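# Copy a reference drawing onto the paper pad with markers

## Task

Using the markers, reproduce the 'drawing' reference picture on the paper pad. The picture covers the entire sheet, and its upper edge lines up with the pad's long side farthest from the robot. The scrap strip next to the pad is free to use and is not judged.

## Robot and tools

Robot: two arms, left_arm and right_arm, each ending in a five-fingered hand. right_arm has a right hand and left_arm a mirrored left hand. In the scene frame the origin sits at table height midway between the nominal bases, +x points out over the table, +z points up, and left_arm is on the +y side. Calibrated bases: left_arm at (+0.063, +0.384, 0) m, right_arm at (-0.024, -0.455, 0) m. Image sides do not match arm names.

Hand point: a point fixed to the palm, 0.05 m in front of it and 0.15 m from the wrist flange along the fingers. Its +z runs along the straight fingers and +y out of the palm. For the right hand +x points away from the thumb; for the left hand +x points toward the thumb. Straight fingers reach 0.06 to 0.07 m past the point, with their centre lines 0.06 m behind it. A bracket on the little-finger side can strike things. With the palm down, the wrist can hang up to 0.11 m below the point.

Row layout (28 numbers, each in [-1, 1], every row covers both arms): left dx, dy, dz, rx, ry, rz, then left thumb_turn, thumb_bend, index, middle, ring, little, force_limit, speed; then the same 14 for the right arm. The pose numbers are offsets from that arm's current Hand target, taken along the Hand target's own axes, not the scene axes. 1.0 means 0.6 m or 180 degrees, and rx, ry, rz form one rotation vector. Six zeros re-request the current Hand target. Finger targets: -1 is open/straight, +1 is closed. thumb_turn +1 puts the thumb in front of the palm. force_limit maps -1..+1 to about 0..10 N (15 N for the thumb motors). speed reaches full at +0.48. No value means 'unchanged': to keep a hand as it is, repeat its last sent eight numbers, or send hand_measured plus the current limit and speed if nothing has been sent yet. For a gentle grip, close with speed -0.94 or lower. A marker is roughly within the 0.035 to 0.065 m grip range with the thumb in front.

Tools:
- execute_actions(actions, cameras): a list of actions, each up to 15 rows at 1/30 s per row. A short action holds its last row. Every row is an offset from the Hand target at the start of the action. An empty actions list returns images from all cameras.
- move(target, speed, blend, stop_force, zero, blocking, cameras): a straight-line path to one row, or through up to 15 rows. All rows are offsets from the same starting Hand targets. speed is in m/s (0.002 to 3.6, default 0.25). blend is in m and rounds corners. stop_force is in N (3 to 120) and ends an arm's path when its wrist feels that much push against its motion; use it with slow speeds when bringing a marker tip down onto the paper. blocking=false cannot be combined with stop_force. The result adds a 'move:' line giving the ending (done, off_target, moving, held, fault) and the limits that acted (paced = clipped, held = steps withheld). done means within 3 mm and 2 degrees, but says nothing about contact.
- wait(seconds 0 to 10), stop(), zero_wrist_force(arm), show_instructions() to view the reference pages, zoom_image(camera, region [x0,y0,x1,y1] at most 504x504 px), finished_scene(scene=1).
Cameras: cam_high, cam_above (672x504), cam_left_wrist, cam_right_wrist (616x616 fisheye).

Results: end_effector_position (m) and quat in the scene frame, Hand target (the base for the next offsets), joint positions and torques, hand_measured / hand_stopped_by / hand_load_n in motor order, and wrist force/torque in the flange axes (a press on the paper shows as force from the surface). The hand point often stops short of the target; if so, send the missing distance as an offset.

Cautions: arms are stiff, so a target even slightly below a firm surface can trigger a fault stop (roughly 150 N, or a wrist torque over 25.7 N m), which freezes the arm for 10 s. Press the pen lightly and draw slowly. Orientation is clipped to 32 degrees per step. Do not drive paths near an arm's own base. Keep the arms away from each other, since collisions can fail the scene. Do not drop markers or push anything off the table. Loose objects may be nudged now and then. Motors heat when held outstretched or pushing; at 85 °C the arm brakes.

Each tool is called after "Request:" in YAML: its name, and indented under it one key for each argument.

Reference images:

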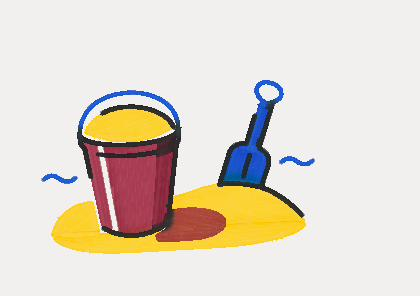

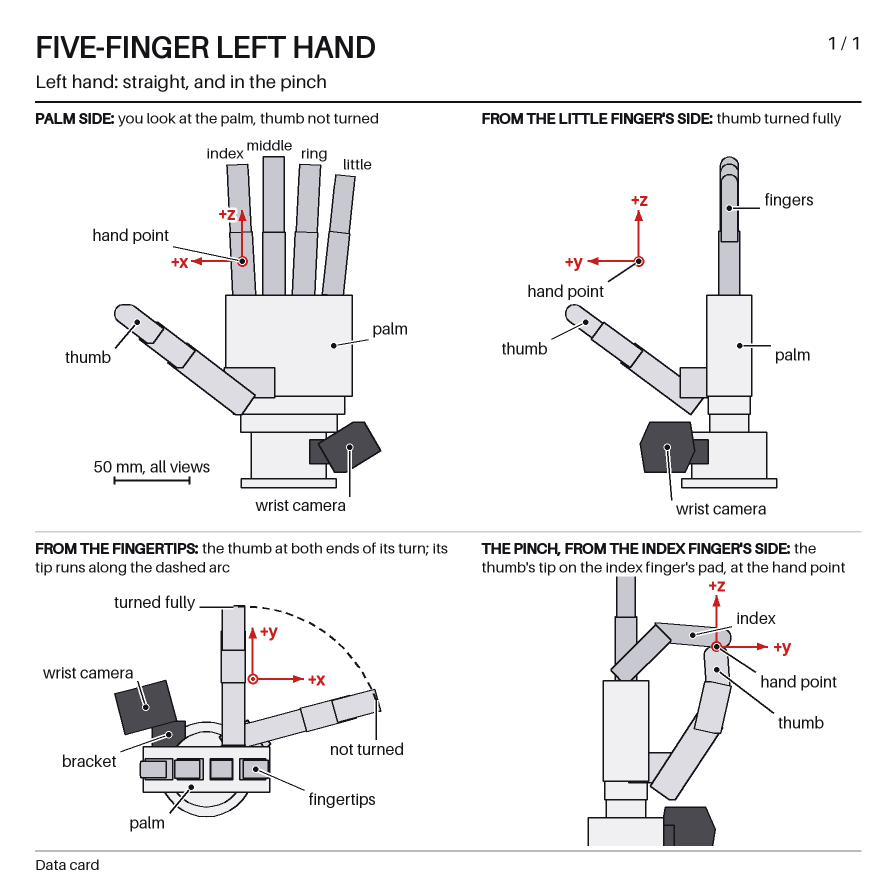

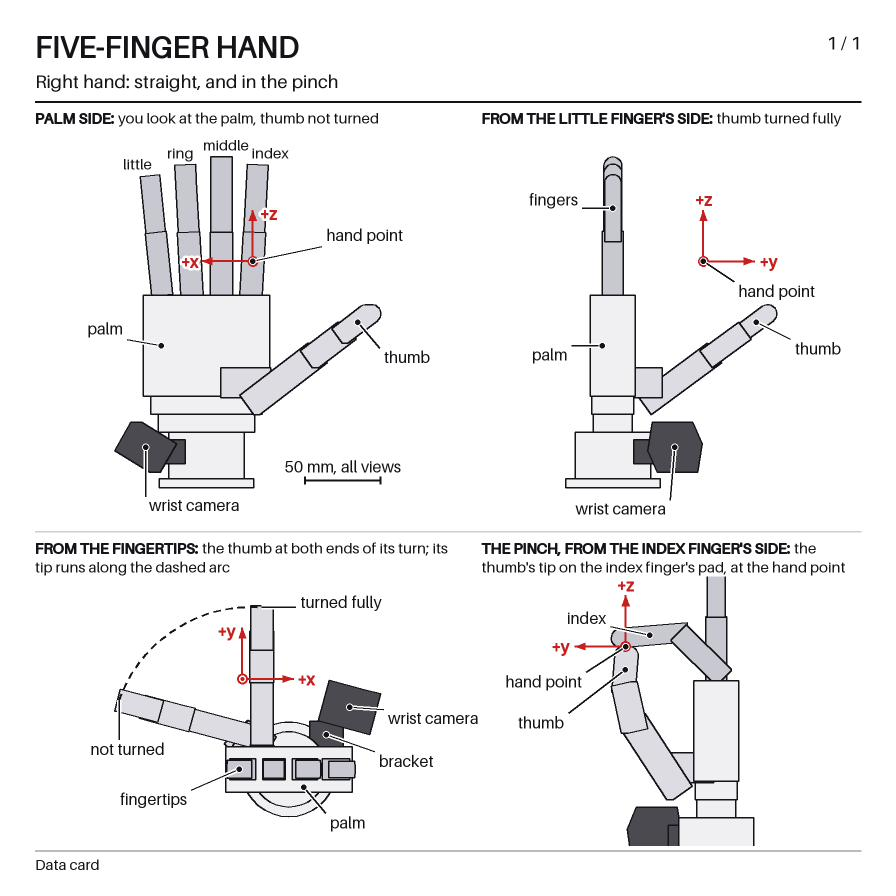

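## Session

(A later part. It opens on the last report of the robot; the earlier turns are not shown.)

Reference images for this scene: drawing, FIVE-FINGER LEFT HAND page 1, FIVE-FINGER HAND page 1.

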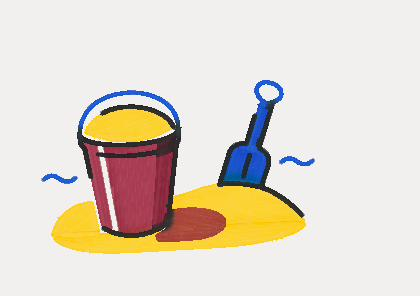

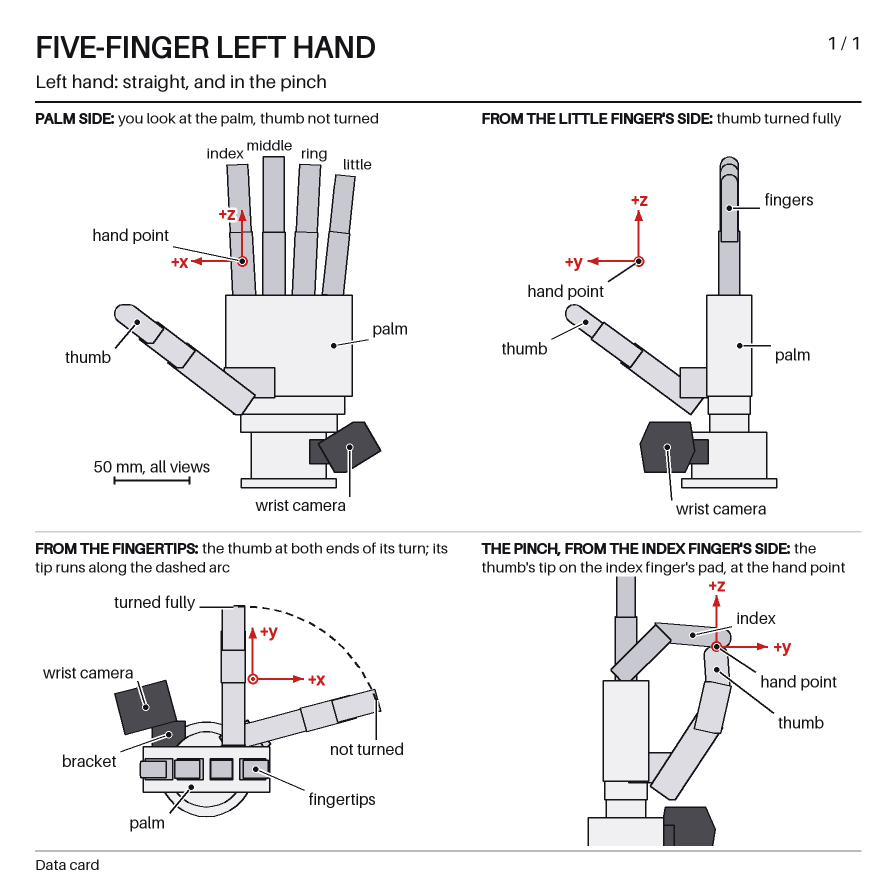

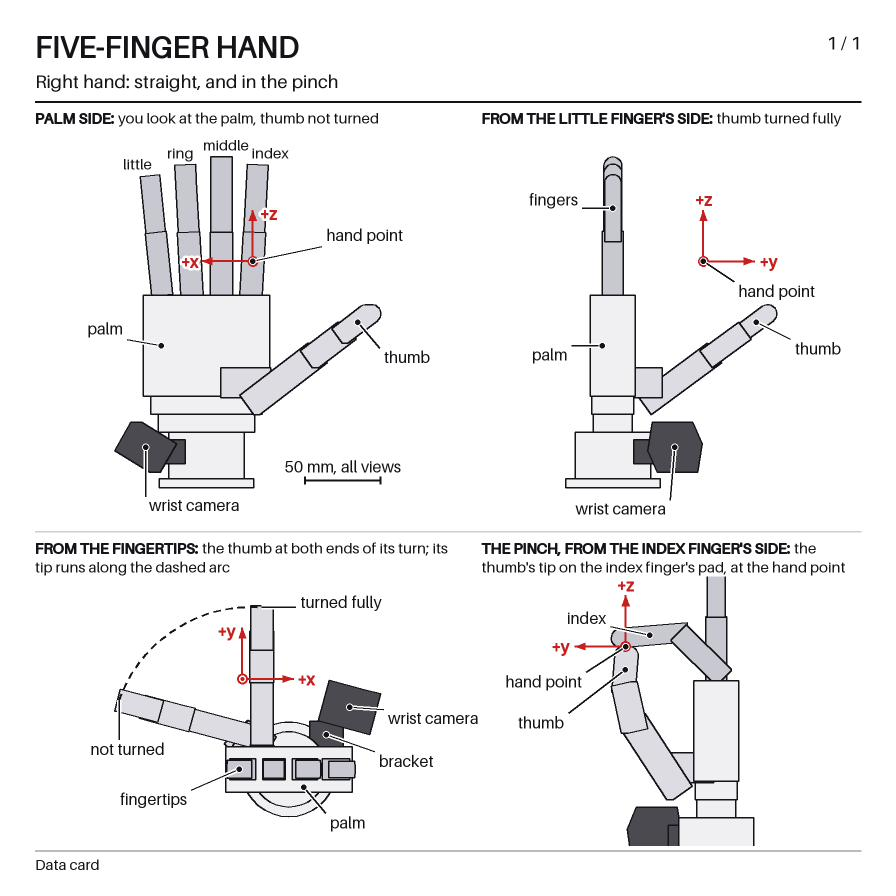

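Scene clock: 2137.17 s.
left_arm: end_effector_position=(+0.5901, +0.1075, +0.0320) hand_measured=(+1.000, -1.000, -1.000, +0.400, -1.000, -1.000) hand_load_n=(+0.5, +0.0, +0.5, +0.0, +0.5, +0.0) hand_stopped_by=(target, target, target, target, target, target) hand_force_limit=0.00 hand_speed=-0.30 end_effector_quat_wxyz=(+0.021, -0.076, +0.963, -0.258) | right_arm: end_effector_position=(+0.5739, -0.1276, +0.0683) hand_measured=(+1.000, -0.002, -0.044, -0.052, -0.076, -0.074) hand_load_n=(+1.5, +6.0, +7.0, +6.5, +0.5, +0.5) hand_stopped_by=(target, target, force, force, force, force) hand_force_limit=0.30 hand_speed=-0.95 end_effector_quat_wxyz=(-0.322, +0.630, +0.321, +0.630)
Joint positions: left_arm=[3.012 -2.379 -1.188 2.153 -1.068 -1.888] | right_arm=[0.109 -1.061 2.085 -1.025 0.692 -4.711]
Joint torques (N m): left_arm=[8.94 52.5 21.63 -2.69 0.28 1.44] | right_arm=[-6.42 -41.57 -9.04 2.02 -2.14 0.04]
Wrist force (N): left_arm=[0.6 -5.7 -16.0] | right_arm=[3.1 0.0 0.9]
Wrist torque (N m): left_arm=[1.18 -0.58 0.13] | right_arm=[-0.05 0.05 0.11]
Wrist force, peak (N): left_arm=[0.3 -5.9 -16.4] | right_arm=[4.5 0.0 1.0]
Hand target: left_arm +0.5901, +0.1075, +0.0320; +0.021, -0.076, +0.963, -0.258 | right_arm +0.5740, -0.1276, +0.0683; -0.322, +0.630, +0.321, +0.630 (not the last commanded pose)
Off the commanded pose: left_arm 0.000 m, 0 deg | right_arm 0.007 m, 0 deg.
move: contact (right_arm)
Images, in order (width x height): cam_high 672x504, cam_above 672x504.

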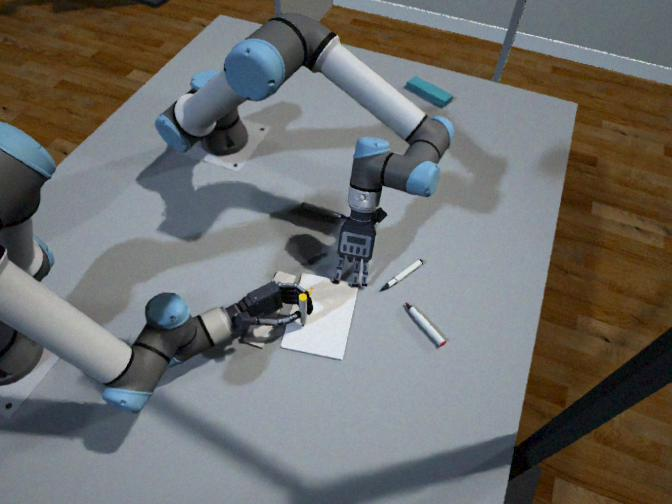

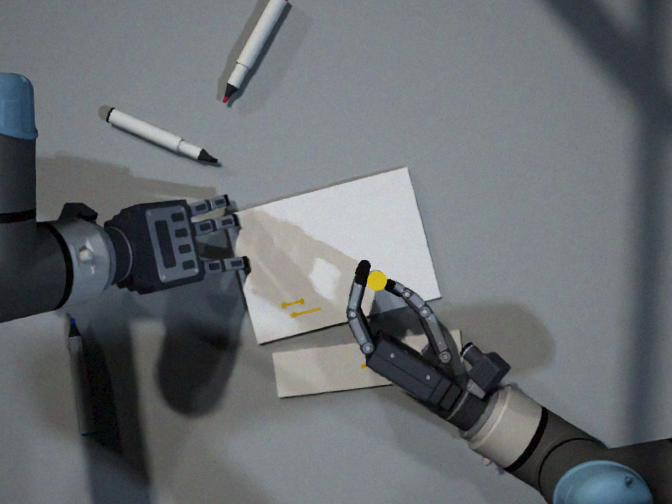

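Request:
move:
  target:
    - [0,0,0,0,0,0, 1,-1,-1,0.4,-1,-1, 0, -0.3, 0.008,0,0,0,0,0, 1,0,0.33,0.33,0.3,0.3, 0.3, -0.95]
    - [0,0,0,0,0,0, 1,-1,-1,0.4,-1,-1, 0, -0.3, 0.008,-0.0412,0.1517,0,0,0, 1,0,0.33,0.33,0.3,0.3, 0.3, -0.95]
  speed: 0.1
  cameras: ["cam_high"]

Request:
move:
  target: [0,0,0,0,0,0, 1,-1,-1,0.4,-1,-1, 0, -0.3, -0.02,0,0,0,0,0, 1,0,0.33,0.33,0.3,0.3, 0.3, -0.95]
  speed: 0.004
  stop_force: 3
  cameras: ["cam_high", "cam_above"]

Request:
zoom_image:
  camera: "cam_high"
  region: [270, 240, 390, 360]

Request:
zoom_image:
  camera: "cam_above"
  region: [220, 160, 460, 360]

Scene clock: 2161.87 s.
left_arm: end_effector_position=(+0.5901, +0.1075, +0.0320) hand_measured=(+1.000, -1.000, -1.000, +0.400, -1.000, -1.000) hand_load_n=(+0.0, +0.0, +0.5, +0.5, +0.5, +0.0) hand_stopped_by=(target, target, target, target, target, target) hand_force_limit=0.00 hand_speed=-0.30 end_effector_quat_wxyz=(+0.021, -0.076, +0.963, -0.258) | right_arm: end_effector_position=(+0.6073, -0.0394, +0.0731) hand_measured=(+1.000, -0.002, -0.044, -0.052, -0.076, -0.074) hand_load_n=(+2.0, +6.0, +7.0, +6.5, +0.0, +1.0) hand_stopped_by=(target, target, force, force, force, force) hand_force_limit=0.30 hand_speed=-0.95 end_effector_quat_wxyz=(-0.322, +0.630, +0.321, +0.630)
Joint positions: left_arm=[3.012 -2.379 -1.188 2.153 -1.068 -1.888] | right_arm=[0.293 -0.967 1.874 -0.908 0.875 -4.711]
Joint torques (N m): left_arm=[8.59 51.24 19.68 -2.51 0.37 1.33] | right_arm=[-0.67 -47.5 -12.61 -3.9 -2.21 -2.64]
Wrist force (N): left_arm=[0.6 -5.1 -16.2] | right_arm=[0.2 -0.2 1.0]
Wrist torque (N m): left_arm=[1.26 -0.59 0.11] | right_arm=[-0.16 -0.05 0.14]
Wrist force, peak (N): left_arm=[0.4 -5.8 -16.6] | right_arm=[3.6 -0.1 0.9]
Hand target: left_arm +0.5901, +0.1075, +0.0320; +0.021, -0.076, +0.963, -0.258 | right_arm +0.6073, -0.0394, +0.0732; -0.322, +0.630, +0.321, +0.630
Off the commanded pose: left_arm 0.000 m, 0 deg | right_arm 0.000 m, 0 deg.
move: done
Images, in order (width x height): cam_high 672x504.

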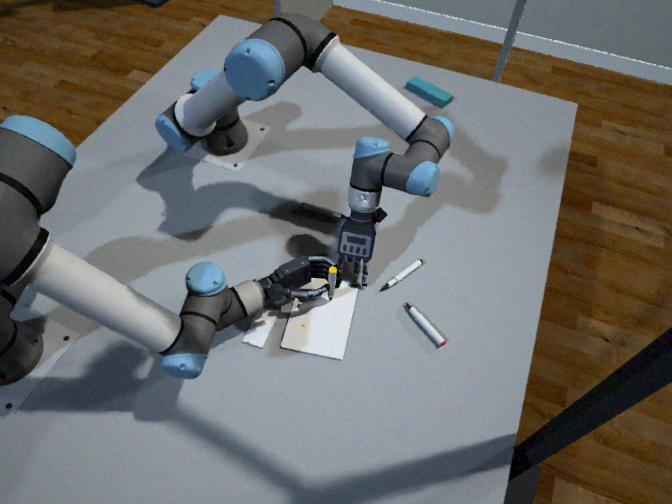

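Scene clock: 2163.97 s.
left_arm: end_effector_position=(+0.5901, +0.1075, +0.0320) hand_measured=(+1.000, -1.000, -1.000, +0.400, -1.000, -1.000) hand_load_n=(+0.0, +0.0, +0.0, +0.0, +0.5, +0.0) hand_stopped_by=(target, target, target, target, target, target) hand_force_limit=0.00 hand_speed=-0.30 end_effector_quat_wxyz=(+0.021, -0.076, +0.963, -0.258) | right_arm: end_effector_position=(+0.6073, -0.0394, +0.0686) hand_measured=(+1.000, -0.002, -0.044, -0.052, -0.076, -0.074) hand_load_n=(+1.5, +6.0, +7.0, +6.5, +0.0, +1.0) hand_stopped_by=(target, target, force, force, force, force) hand_force_limit=0.30 hand_speed=-0.95 end_effector_quat_wxyz=(-0.322, +0.630, +0.321, +0.630)
Joint positions: left_arm=[3.012 -2.379 -1.188 2.153 -1.068 -1.888] | right_arm=[0.293 -0.958 1.875 -0.918 0.875 -4.711]
Joint torques (N m): left_arm=[8.16 52.02 19.54 -2.44 0.27 1.34] | right_arm=[5.78 -47.1 -9.85 1.88 -0.25 -1.21]
Wrist force (N): left_arm=[0.3 -5.6 -16.3] | right_arm=[3.1 -0.2 1.1]
Wrist torque (N m): left_arm=[1.20 -0.54 0.10] | right_arm=[-0.13 0.00 0.18]
Wrist force, peak (N): left_arm=[0.6 -5.4 -16.6] | right_arm=[4.6 -0.4 1.4]
Hand target: left_arm +0.5901, +0.1075, +0.0320; +0.021, -0.076, +0.963, -0.258 | right_arm +0.6073, -0.0394, +0.0686; -0.322, +0.630, +0.321, +0.630 (not the last commanded pose)
Off the commanded pose: left_arm 0.000 m, 0 deg | right_arm 0.007 m, 0 deg.
move: contact (right_arm)
Images, in order (width x height): cam_high 672x504, cam_above 672x504.

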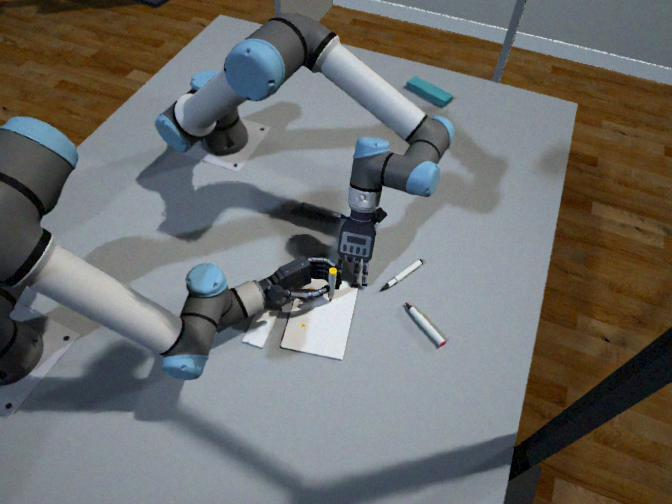

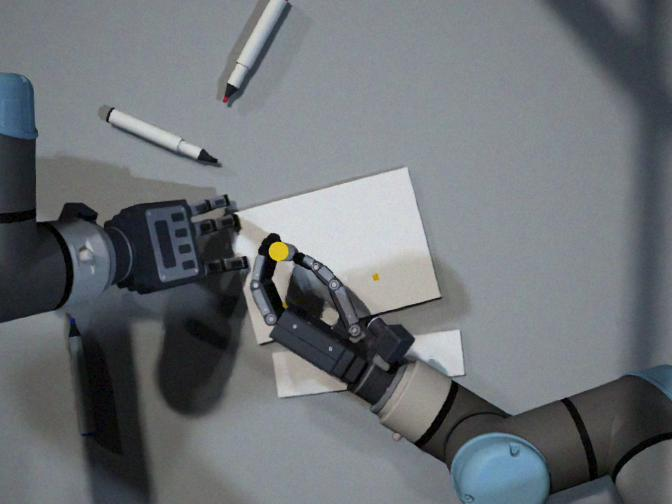

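Scaled by 4.200.

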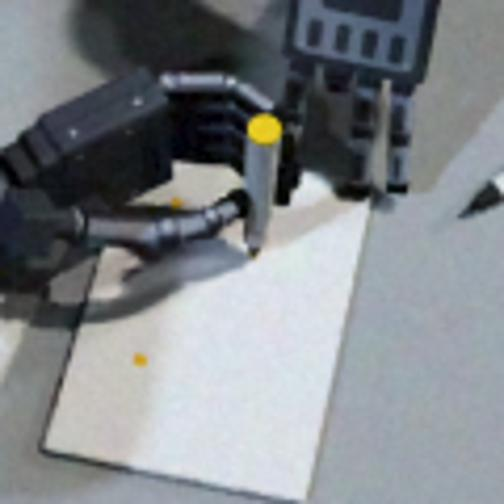

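Scaled by 2.100.

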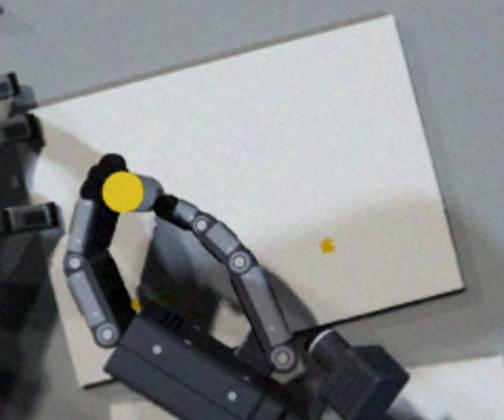

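Request:
move:
  target:
    - [0,0,0,0,0,0, 1,-1,-1,0.4,-1,-1, 0, -0.3, 0.008,0,0,0,0,0, 1,0,0.33,0.33,0.3,0.3, 0.3, -0.95]
    - [0,0,0,0,0,0, 1,-1,-1,0.4,-1,-1, 0, -0.3, 0.04,0,-0.32,0,0,0, 1,0,0.33,0.33,0.3,0.3, 0.3, -0.95]
  speed: 0.2
  cameras: ["cam_above"]

Request:
zoom_image:
  camera: "cam_above"
  region: [220, 200, 340, 320]

Request:
zoom_image:
  camera: "cam_above"
  region: [360, 260, 390, 290]

Scene clock: 2204.30 s.
left_arm: end_effector_position=(+0.5901, +0.1075, +0.0320) hand_measured=(+1.000, -1.000, -1.000, +0.400, -1.000, -1.000) hand_load_n=(+0.0, +0.0, +0.5, +0.0, +0.5, +0.0) hand_stopped_by=(target, target, target, target, target, target) hand_force_limit=0.00 hand_speed=-0.30 end_effector_quat_wxyz=(+0.021, -0.076, +0.963, -0.258) | right_arm: end_effector_position=(+0.4948, -0.1949, +0.0924) hand_measured=(+1.000, -0.002, -0.044, -0.052, -0.076, -0.074) hand_load_n=(+2.0, +6.0, +7.0, +6.5, +0.0, +1.0) hand_stopped_by=(target, target, force, force, force, force) hand_force_limit=0.30 hand_speed=-0.95 end_effector_quat_wxyz=(-0.322, +0.630, +0.321, +0.630)
Joint positions: left_arm=[3.012 -2.379 -1.188 2.153 -1.068 -1.888] | right_arm=[-0.085 -1.275 2.357 -1.084 0.498 -4.71]
Joint torques (N m): left_arm=[8.25 51.33 17.22 -2.26 -0.18 1.19] | right_arm=[-7.38 -28.15 -8.79 1.68 -0.29 0.84]
Wrist force (N): left_arm=[0.5 -5.5 -15.7] | right_arm=[0.0 0.0 0.7]
Wrist torque (N m): left_arm=[1.17 -0.56 0.11] | right_arm=[-0.11 -0.03 0.09]
Wrist force, peak (N): left_arm=[0.4 -5.8 -16.6] | right_arm=[3.4 -0.2 1.4]
Hand target: left_arm +0.5901, +0.1075, +0.0320; +0.021, -0.076, +0.963, -0.258 | right_arm +0.4947, -0.1949, +0.0924; -0.322, +0.630, +0.321, +0.630
Off the commanded pose: left_arm 0.000 m, 0 deg | right_arm 0.000 m, 0 deg.
move: done
Images, in order (width x height): cam_above 672x504.

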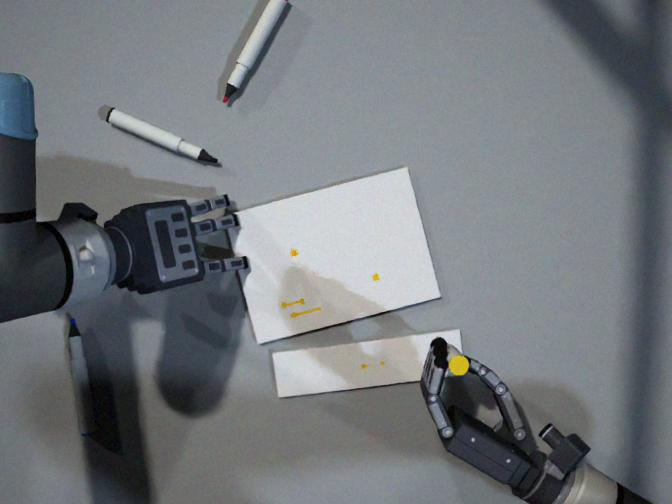

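Scaled by 4.200.

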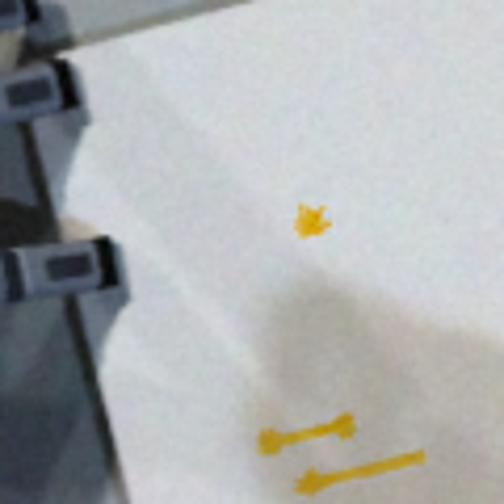

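Scaled by 16.800.

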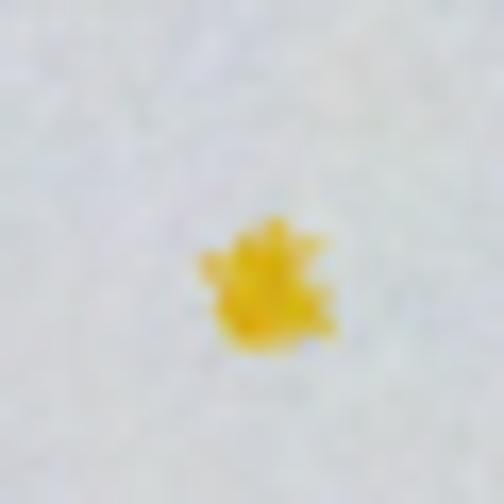

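Request:
move:
  target: [0,0,0,0,0,0, 1,-1,-1,0.4,-1,-1, 0, -0.3, -0.0353,-0.0919,0.2582,0,0,0, 1,0,0.33,0.33,0.3,0.3, 0.3, -0.95]
  speed: 0.2
  cameras: ["cam_high"]

Scene clock: 2417.60 s.
left_arm: end_effector_position=(+0.5901, +0.1075, +0.0320) hand_measured=(+1.000, -1.000, -1.000, +0.400, -1.000, -1.000) hand_load_n=(+0.0, +0.0, +0.5, +0.0, +1.0, +0.0) hand_stopped_by=(target, target, target, target, target, target) hand_force_limit=0.00 hand_speed=-0.30 end_effector_quat_wxyz=(+0.021, -0.076, +0.963, -0.258) | right_arm: end_effector_position=(+0.5409, -0.0372, +0.0714) hand_measured=(+1.000, -0.002, -0.044, -0.052, -0.076, -0.074) hand_load_n=(+1.5, +6.0, +7.0, +6.5, +0.0, +1.0) hand_stopped_by=(target, target, force, force, force, force) hand_force_limit=0.30 hand_speed=-0.95 end_effector_quat_wxyz=(-0.322, +0.630, +0.321, +0.630)
Joint positions: left_arm=[3.012 -2.379 -1.188 2.153 -1.068 -1.888] | right_arm=[0.337 -1.048 2.044 -0.997 0.919 -4.712]
Joint torques (N m): left_arm=[8.62 50.96 17.41 -1.97 -0.06 1.29] | right_arm=[8.39 -33.49 -17.67 -3.79 0.03 -2.01]
Wrist force (N): left_arm=[0.9 -5.7 -16.2] | right_arm=[-0.2 -0.1 1.1]
Wrist torque (N m): left_arm=[1.17 -0.64 0.14] | right_arm=[-0.13 -0.01 0.20]
Wrist force, peak (N): left_arm=[0.6 -5.9 -16.5] | right_arm=[-0.1 -0.8 2.5]
Hand target: left_arm +0.5901, +0.1075, +0.0320; +0.021, -0.076, +0.963, -0.258 | right_arm +0.5409, -0.0371, +0.0714; -0.322, +0.630, +0.321, +0.630
Off the commanded pose: left_arm 0.000 m, 0 deg | right_arm 0.000 m, 0 deg.
move: done
Images, in order (width x height): cam_high 672x504.

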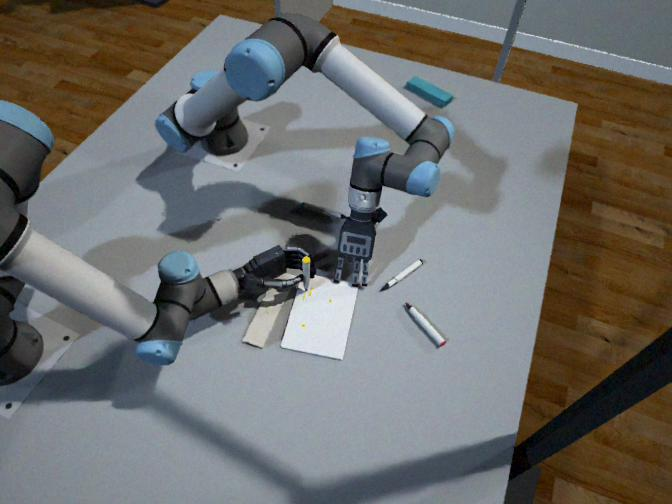

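Request:
move:
  target:
    - [0,0,0,0,0,0, 1,-1,-1,0.4,-1,-1, 0, -0.3, 0,0.0021,-0.0014,0,0,0, 1,0,0.33,0.33,0.3,0.3, 0.3, -0.95]
    - [0,0,0,0,0,0, 1,-1,-1,0.4,-1,-1, 0, -0.3, -0.00467,0.0021,-0.0014,0,0,0, 1,0,0.33,0.33,0.3,0.3, 0.3, -0.95]
    - [0,0,0,0,0,0, 1,-1,-1,0.4,-1,-1, 0, -0.3, -0.00467,0.0593,-0.0525,0,0,0, 1,0,0.33,0.33,0.3,0.3, 0.3, -0.95]
    - [0,0,0,0,0,0, 1,-1,-1,0.4,-1,-1, 0, -0.3, -0.00467,-0.0175,0.0228,0,0,0, 1,0,0.33,0.33,0.3,0.3, 0.3, -0.95]
    - [0,0,0,0,0,0, 1,-1,-1,0.4,-1,-1, 0, -0.3, -0.00467,0.0822,-0.0683,0,0,0, 1,0,0.33,0.33,0.3,0.3, 0.3, -0.95]
    - [0,0,0,0,0,0, 1,-1,-1,0.4,-1,-1, 0, -0.3, -0.00467,-0.0210,0.0318,0,0,0, 1,0,0.33,0.33,0.3,0.3, 0.3, -0.95]
    - [0,0,0,0,0,0, 1,-1,-1,0.4,-1,-1, 0, -0.3, -0.00467,0.1008,-0.0801,0,0,0, 1,0,0.33,0.33,0.3,0.3, 0.3, -0.95]
    - [0,0,0,0,0,0, 1,-1,-1,0.4,-1,-1, 0, -0.3, 0.0033,0.1008,-0.0801,0,0,0, 1,0,0.33,0.33,0.3,0.3, 0.3, -0.95]
  speed: [0.1,0.02,0.06,0.06,0.06,0.06,0.06,0.05]
  cameras: ["cam_high", "cam_above"]

Request:
zoom_image:
  camera: "cam_above"
  region: [220, 160, 460, 360]

Request:
zoom_image:
  camera: "cam_high"
  region: [260, 250, 370, 360]

Scene clock: 2446.97 s.
left_arm: end_effector_position=(+0.5901, +0.1075, +0.0320) hand_measured=(+1.000, -1.000, -1.000, +0.400, -1.000, -1.000) hand_load_n=(+0.0, +0.0, +0.5, +0.0, +0.5, +0.5) hand_stopped_by=(target, target, target, target, target, target) hand_force_limit=0.00 hand_speed=-0.30 end_effector_quat_wxyz=(+0.021, -0.076, +0.963, -0.258) | right_arm: end_effector_position=(+0.5617, -0.1115, +0.0733) hand_measured=(+1.000, -0.002, -0.044, -0.052, -0.076, -0.074) hand_load_n=(+2.0, +6.0, +7.0, +6.5, +0.0, +0.5) hand_stopped_by=(target, target, force, force, force, force) hand_force_limit=0.30 hand_speed=-0.95 end_effector_quat_wxyz=(-0.322, +0.630, +0.321, +0.630) end_effector_velocity=(+0.000, +0.001, -0.001) end_effector_angular_velocity=(+0.000, -0.002, +0.002)
Joint positions: left_arm=[3.012 -2.379 -1.188 2.153 -1.068 -1.888] | right_arm=[0.151 -1.08 2.098 -1.019 0.734 -4.711]
Joint velocities: left_arm=[within noise] | right_arm=[0.001 0.004 0 -0.006 -0.001 0]
Joint torques (N m): left_arm=[8.44 51.91 17.13 -2.06 -0.28 1.29] | right_arm=[5.18 -26.07 -20.83 -3.84 2.62 0.5]
Wrist force (N): left_arm=[0.5 -6.9 -14.8] | right_arm=[0.1 0.1 0.8]
Wrist torque (N m): left_arm=[1.14 -0.53 0.13] | right_arm=[-0.06 0.00 0.15]
Wrist force, peak (N): left_arm=[0.6 -5.7 -16.6] | right_arm=[3.6 -1.2 2.5]
Hand target: left_arm +0.5901, +0.1075, +0.0320; +0.021, -0.076, +0.963, -0.258 | right_arm +0.5617, -0.1115, +0.0733; -0.322, +0.630, +0.321, +0.630
Off the commanded pose: left_arm 0.000 m, 0 deg | right_arm 0.000 m, 0 deg.
move: done
Images, in order (width x height): cam_high 672x504, cam_above 672x504.

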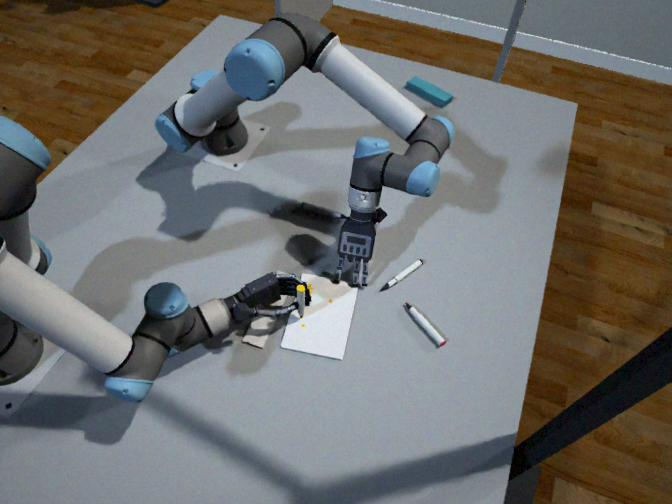

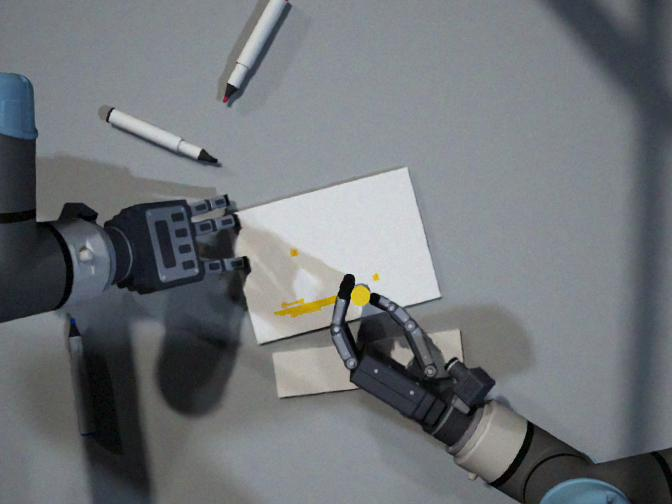

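Scaled by 2.100.

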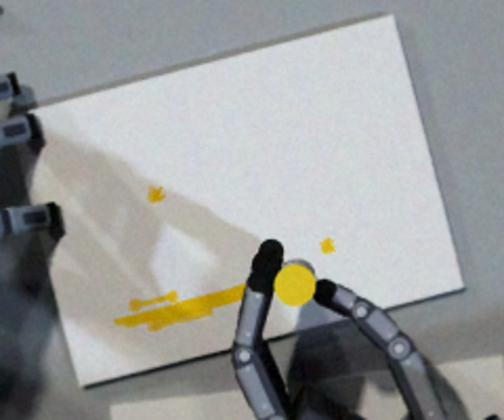

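Scaled by 4.582.

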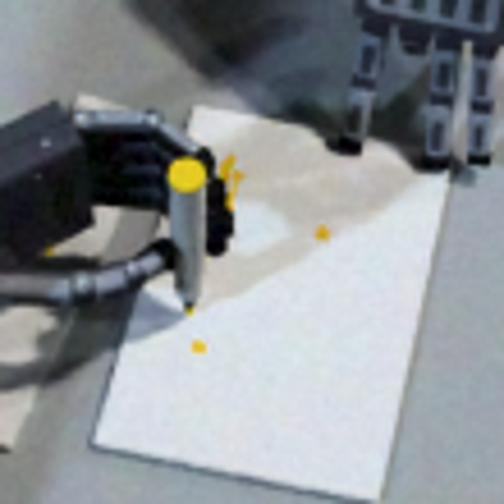

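Request:
move:
  target:
    - [0,0,0,0,0,0, 1,-1,-1,0.4,-1,-1, 0, -0.3, -0.00797,0,0,0,0,0, 1,0,0.33,0.33,0.3,0.3, 0.3, -0.95]
    - [0,0,0,0,0,0, 1,-1,-1,0.4,-1,-1, 0, -0.3, -0.00797,-0.0544,0.0541,0,0,0, 1,0,0.33,0.33,0.3,0.3, 0.3, -0.95]
    - [0,0,0,0,0,0, 1,-1,-1,0.4,-1,-1, 0, -0.3, -0.00797,0.0162,-0.0095,0,0,0, 1,0,0.33,0.33,0.3,0.3, 0.3, -0.95]
    - [0,0,0,0,0,0, 1,-1,-1,0.4,-1,-1, 0, -0.3, -0.00797,-0.0467,0.0526,0,0,0, 1,0,0.33,0.33,0.3,0.3, 0.3, -0.95]
    - [0,0,0,0,0,0, 1,-1,-1,0.4,-1,-1, 0, -0.3, -0.00797,0.0330,-0.0197,0,0,0, 1,0,0.33,0.33,0.3,0.3, 0.3, -0.95]
    - [0,0,0,0,0,0, 1,-1,-1,0.4,-1,-1, 0, -0.3, -0.00797,-0.0423,0.0542,0,0,0, 1,0,0.33,0.33,0.3,0.3, 0.3, -0.95]
    - [0,0,0,0,0,0, 1,-1,-1,0.4,-1,-1, 0, -0.3, -0.00797,0.0380,-0.0186,0,0,0, 1,0,0.33,0.33,0.3,0.3, 0.3, -0.95]
    - [0,0,0,0,0,0, 1,-1,-1,0.4,-1,-1, 0, -0.3, 0,0.0380,-0.0186,0,0,0, 1,0,0.33,0.33,0.3,0.3, 0.3, -0.95]
  speed: [0.03,0.07,0.07,0.07,0.07,0.07,0.07,0.05]
  cameras: ["cam_high", "cam_above"]

Request:
zoom_image:
  camera: "cam_high"
  region: [260, 250, 370, 360]

Scene clock: 2524.80 s.
left_arm: end_effector_position=(+0.5901, +0.1075, +0.0320) hand_measured=(+1.000, -1.000, -1.000, +0.400, -1.000, -1.000) hand_load_n=(+0.0, +0.0, +0.5, +0.0, +0.5, +0.0) hand_stopped_by=(target, target, target, target, target, target) hand_force_limit=0.00 hand_speed=-0.30 end_effector_quat_wxyz=(+0.021, -0.076, +0.963, -0.258) | right_arm: end_effector_position=(+0.5736, -0.1339, +0.0733) hand_measured=(+1.000, -0.002, -0.044, -0.052, -0.076, -0.074) hand_load_n=(+2.0, +6.0, +7.0, +6.5, +0.5, +0.5) hand_stopped_by=(target, target, force, force, force, force) hand_force_limit=0.30 hand_speed=-0.95 end_effector_quat_wxyz=(-0.322, +0.630, +0.321, +0.630) end_effector_velocity=(+0.000, +0.000, -0.001) end_effector_angular_velocity=(+0.000, -0.002, +0.001)
Joint positions: left_arm=[3.012 -2.379 -1.188 2.153 -1.068 -1.888] | right_arm=[0.094 -1.077 2.091 -1.015 0.677 -4.711]
Joint velocities: left_arm=[within noise] | right_arm=[0 0.004 0 -0.006 -0.001 0]
Joint torques (N m): left_arm=[7.81 51.99 16.82 -2.09 -0.42 1.15] | right_arm=[2.38 -26.38 -21.41 -3.79 2.24 0.17]
Wrist force (N): left_arm=[0.7 -6.8 -14.6] | right_arm=[0.0 0.3 1.0]
Wrist torque (N m): left_arm=[1.15 -0.54 0.14] | right_arm=[-0.06 0.02 0.15]
Wrist force, peak (N): left_arm=[0.6 -6.9 -15.2] | right_arm=[3.4 -1.3 1.8]
Hand target: left_arm +0.5901, +0.1075, +0.0320; +0.021, -0.076, +0.963, -0.258 | right_arm +0.5736, -0.1339, +0.0733; -0.322, +0.630, +0.321, +0.630
Off the commanded pose: left_arm 0.000 m, 0 deg | right_arm 0.000 m, 0 deg.
move: done
Images, in order (width x height): cam_high 672x504, cam_above 672x504.

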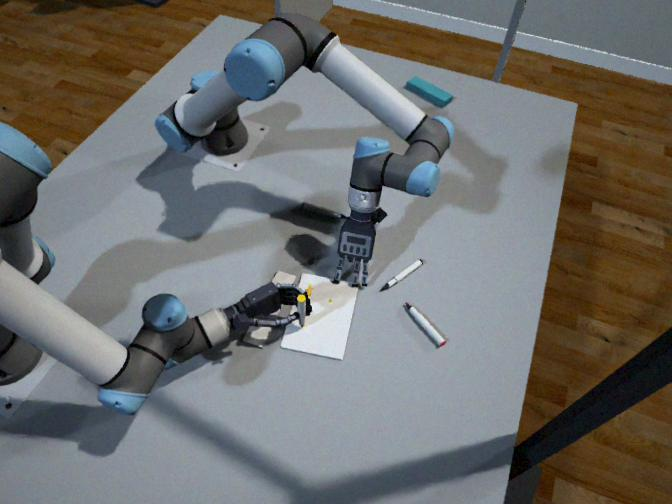

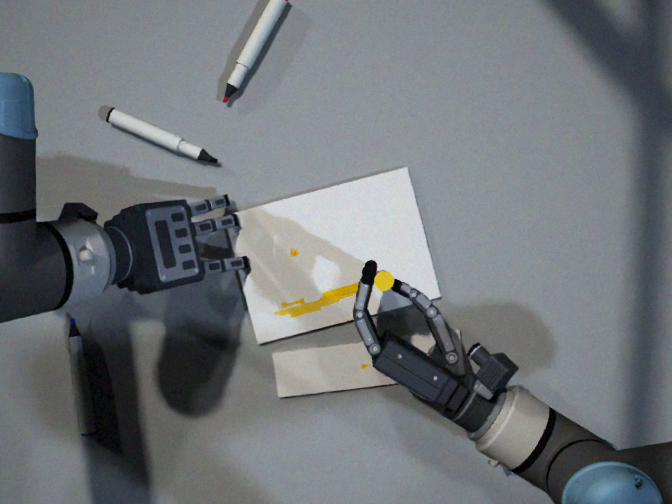

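Scaled by 4.582.

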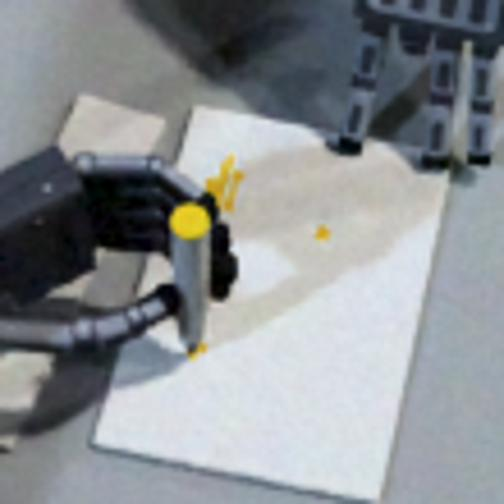

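Request:
move:
  target:
    - [0,0,0,0,0,0, 1,-1,-1,0.4,-1,-1, 0, -0.3, -0.00797,0,0,0,0,0, 1,0,0.33,0.33,0.3,0.3, 0.3, -0.95]
    - [0,0,0,0,0,0, 1,-1,-1,0.4,-1,-1, 0, -0.3, -0.00797,-0.0774,0.0758,0,0,0, 1,0,0.33,0.33,0.3,0.3, 0.3, -0.95]
    - [0,0,0,0,0,0, 1,-1,-1,0.4,-1,-1, 0, -0.3, -0.00797,0.0019,0.0039,0,0,0, 1,0,0.33,0.33,0.3,0.3, 0.3, -0.95]
    - [0,0,0,0,0,0, 1,-1,-1,0.4,-1,-1, 0, -0.3, -0.00797,-0.0743,0.0786,0,0,0, 1,0,0.33,0.33,0.3,0.3, 0.3, -0.95]
    - [0,0,0,0,0,0, 1,-1,-1,0.4,-1,-1, 0, -0.3, -0.00797,0.0030,0.0086,0,0,0, 1,0,0.33,0.33,0.3,0.3, 0.3, -0.95]
    - [0,0,0,0,0,0, 1,-1,-1,0.4,-1,-1, 0, -0.3, -0.00797,-0.0711,0.0813,0,0,0, 1,0,0.33,0.33,0.3,0.3, 0.3, -0.95]
    - [0,0,0,0,0,0, 1,-1,-1,0.4,-1,-1, 0, -0.3, -0.00797,0.0034,0.0140,0,0,0, 1,0,0.33,0.33,0.3,0.3, 0.3, -0.95]
    - [0,0,0,0,0,0, 1,-1,-1,0.4,-1,-1, 0, -0.3, -0.00797,-0.0679,0.0841,0,0,0, 1,0,0.33,0.33,0.3,0.3, 0.3, -0.95]
    - [0,0,0,0,0,0, 1,-1,-1,0.4,-1,-1, 0, -0.3, -0.00797,0.0023,0.0207,0,0,0, 1,0,0.33,0.33,0.3,0.3, 0.3, -0.95]
    - [0,0,0,0,0,0, 1,-1,-1,0.4,-1,-1, 0, -0.3, 0,0.0023,0.0207,0,0,0, 1,0,0.33,0.33,0.3,0.3, 0.3, -0.95]
  speed: [0.03,0.085,0.085,0.085,0.085,0.085,0.085,0.085,0.085,0.05]
  cameras: ["cam_high", "cam_above"]

Scene clock: 2560.13 s.
left_arm: end_effector_position=(+0.5901, +0.1075, +0.0320) hand_measured=(+1.000, -1.000, -1.000, +0.400, -1.000, -1.000) hand_load_n=(-0.5, +0.0, +0.5, +0.0, +0.5, +0.0) hand_stopped_by=(target, target, target, target, target, target) hand_force_limit=0.00 hand_speed=-0.30 end_effector_quat_wxyz=(+0.021, -0.076, +0.963, -0.258) | right_arm: end_effector_position=(+0.5820, -0.1246, +0.0733) hand_measured=(+1.000, -0.002, -0.044, -0.052, -0.076, -0.074) hand_load_n=(+2.0, +6.0, +7.5, +6.5, +0.5, +0.5) hand_stopped_by=(target, target, force, force, force, force) hand_force_limit=0.30 hand_speed=-0.95 end_effector_quat_wxyz=(-0.322, +0.630, +0.321, +0.630) end_effector_velocity=(+0.000, +0.001, +0.000) end_effector_angular_velocity=(+0.000, -0.003, +0.001)
Joint positions: left_arm=[3.012 -2.379 -1.188 2.153 -1.068 -1.888] | right_arm=[0.115 -1.06 2.058 -0.999 0.698 -4.711]
Joint velocities: left_arm=[within noise] | right_arm=[0.001 0.003 0 -0.006 0.001 0]
Joint torques (N m): left_arm=[7.38 52.93 16.06 -2.09 -0.64 1.42] | right_arm=[0.45 -28.16 -22.06 -3.53 1.59 0.59]
Wrist force (N): left_arm=[0.6 -6.9 -14.8] | right_arm=[-0.1 0.0 0.8]
Wrist torque (N m): left_arm=[1.15 -0.53 0.14] | right_arm=[-0.08 0.02 0.15]
Wrist force, peak (N): left_arm=[0.6 -7.0 -15.2] | right_arm=[3.3 -1.5 2.4]
Hand target: left_arm +0.5901, +0.1075, +0.0320; +0.021, -0.076, +0.963, -0.258 | right_arm +0.5821, -0.1247, +0.0733; -0.322, +0.630, +0.321, +0.630
Off the commanded pose: left_arm 0.000 m, 0 deg | right_arm 0.000 m, 0 deg.
move: done
Images, in order (width x height): cam_high 672x504, cam_above 672x504.

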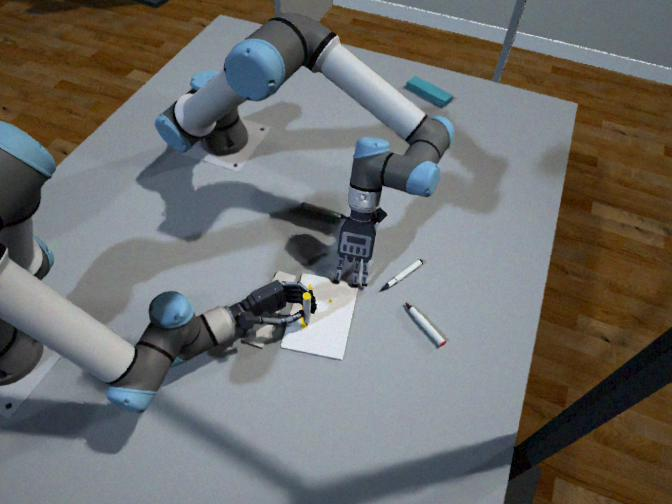

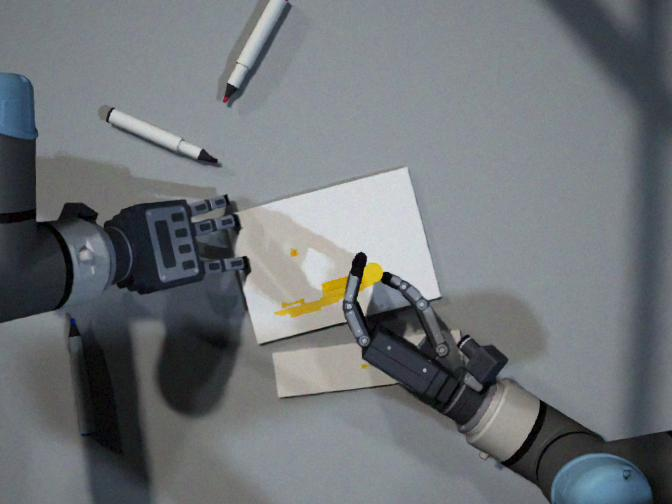

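Request:
move:
  target:
    - [0,0,0,0,0,0, 1,-1,-1,0.4,-1,-1, 0, -0.3, -0.00797,0,0,0,0,0, 1,0,0.33,0.33,0.3,0.3, 0.3, -0.95]
    - [0,0,0,0,0,0, 1,-1,-1,0.4,-1,-1, 0, -0.3, -0.00797,-0.0638,0.0630,0,0,0, 1,0,0.33,0.33,0.3,0.3, 0.3, -0.95]
    - [0,0,0,0,0,0, 1,-1,-1,0.4,-1,-1, 0, -0.3, -0.00797,-0.0020,0.0076,0,0,0, 1,0,0.33,0.33,0.3,0.3, 0.3, -0.95]
    - [0,0,0,0,0,0, 1,-1,-1,0.4,-1,-1, 0, -0.3, -0.00797,-0.0536,0.0591,0,0,0, 1,0,0.33,0.33,0.3,0.3, 0.3, -0.95]
    - [0,0,0,0,0,0, 1,-1,-1,0.4,-1,-1, 0, -0.3, -0.00797,-0.0049,0.0161,0,0,0, 1,0,0.33,0.33,0.3,0.3, 0.3, -0.95]
    - [0,0,0,0,0,0, 1,-1,-1,0.4,-1,-1, 0, -0.3, -0.00797,-0.0429,0.0547,0,0,0, 1,0,0.33,0.33,0.3,0.3, 0.3, -0.95]
    - [0,0,0,0,0,0, 1,-1,-1,0.4,-1,-1, 0, -0.3, -0.00797,-0.0105,0.0271,0,0,0, 1,0,0.33,0.33,0.3,0.3, 0.3, -0.95]
    - [0,0,0,0,0,0, 1,-1,-1,0.4,-1,-1, 0, -0.3, -0.00797,-0.0342,0.0494,0,0,0, 1,0,0.33,0.33,0.3,0.3, 0.3, -0.95]
    - [0,0,0,0,0,0, 1,-1,-1,0.4,-1,-1, 0, -0.3, 0,-0.0342,0.0494,0,0,0, 1,0,0.33,0.33,0.3,0.3, 0.3, -0.95]
    - [0,0,0,0,0,0, 1,-1,-1,0.4,-1,-1, 0, -0.3, 0,-0.1313,0.0836,0,0,0, 1,0,0.33,0.33,0.3,0.3, 0.3, -0.95]
  speed: [0.03,0.085,0.085,0.085,0.085,0.085,0.085,0.085,0.05,0.15]
  cameras: ["cam_high", "cam_above"]

Request:
zoom_image:
  camera: "cam_high"
  region: [260, 250, 370, 360]

Request:
zoom_image:
  camera: "cam_above"
  region: [220, 160, 460, 360]

Scene clock: 2604.83 s.
left_arm: end_effector_position=(+0.5901, +0.1075, +0.0320) hand_measured=(+1.000, -1.000, -1.000, +0.400, -1.000, -1.000) hand_load_n=(+0.0, +0.0, +0.5, +0.0, +0.5, +0.0) hand_stopped_by=(target, target, target, target, target, target) hand_force_limit=0.00 hand_speed=-0.30 end_effector_quat_wxyz=(+0.021, -0.076, +0.963, -0.258) | right_arm: end_effector_position=(+0.5477, -0.0379, +0.0734) hand_measured=(+1.000, -0.002, -0.044, -0.052, -0.076, -0.074) hand_load_n=(+1.5, +6.0, +7.0, +6.5, +0.5, +0.5) hand_stopped_by=(target, target, force, force, force, force) hand_force_limit=0.30 hand_speed=-0.95 end_effector_quat_wxyz=(-0.322, +0.630, +0.321, +0.630)
Joint positions: left_arm=[3.012 -2.379 -1.188 2.153 -1.068 -1.888] | right_arm=[0.33 -1.045 2.028 -0.984 0.913 -4.711]
Joint torques (N m): left_arm=[8.14 51.89 16.44 -2.03 -0.81 1.18] | right_arm=[8.12 -27.46 -23.58 0.64 -0.86 -2.89]
Wrist force (N): left_arm=[0.9 -6.7 -14.6] | right_arm=[0.2 -0.1 1.0]
Wrist torque (N m): left_arm=[1.16 -0.57 0.15] | right_arm=[-0.11 -0.06 0.21]
Wrist force, peak (N): left_arm=[0.7 -6.9 -15.3] | right_arm=[3.2 -2.0 2.5]
Hand target: left_arm +0.5901, +0.1075, +0.0320; +0.021, -0.076, +0.963, -0.258 | right_arm +0.5477, -0.0378, +0.0734; -0.322, +0.630, +0.321, +0.630
Off the commanded pose: left_arm 0.000 m, 0 deg | right_arm 0.000 m, 0 deg.
move: done
Images, in order (width x height): cam_high 672x504, cam_above 672x504.

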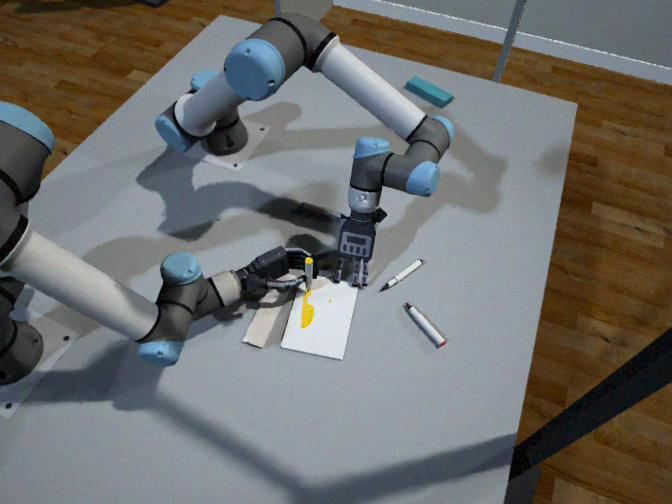

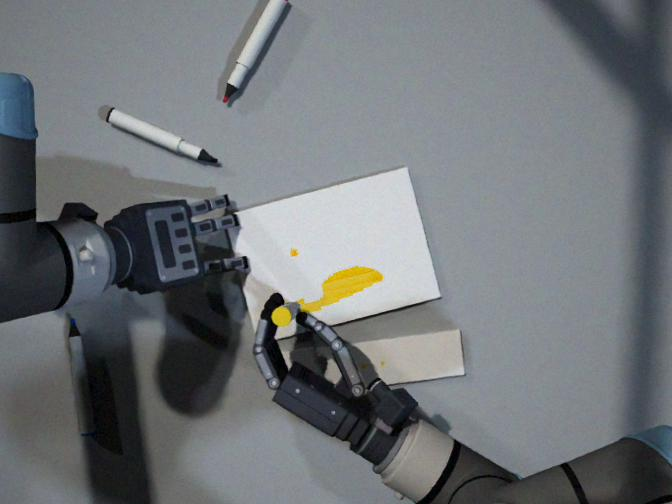

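Scaled by 4.582.

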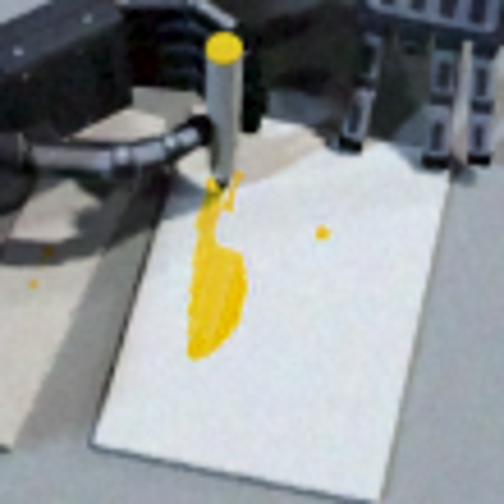

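Scaled by 2.100.

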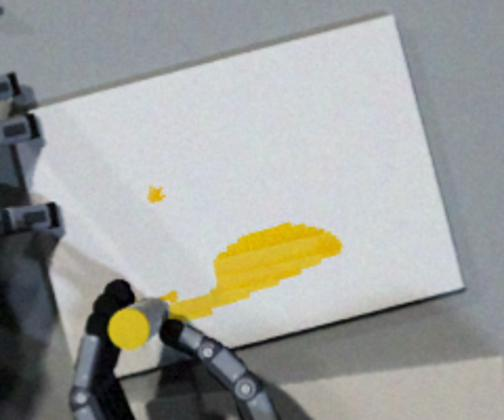

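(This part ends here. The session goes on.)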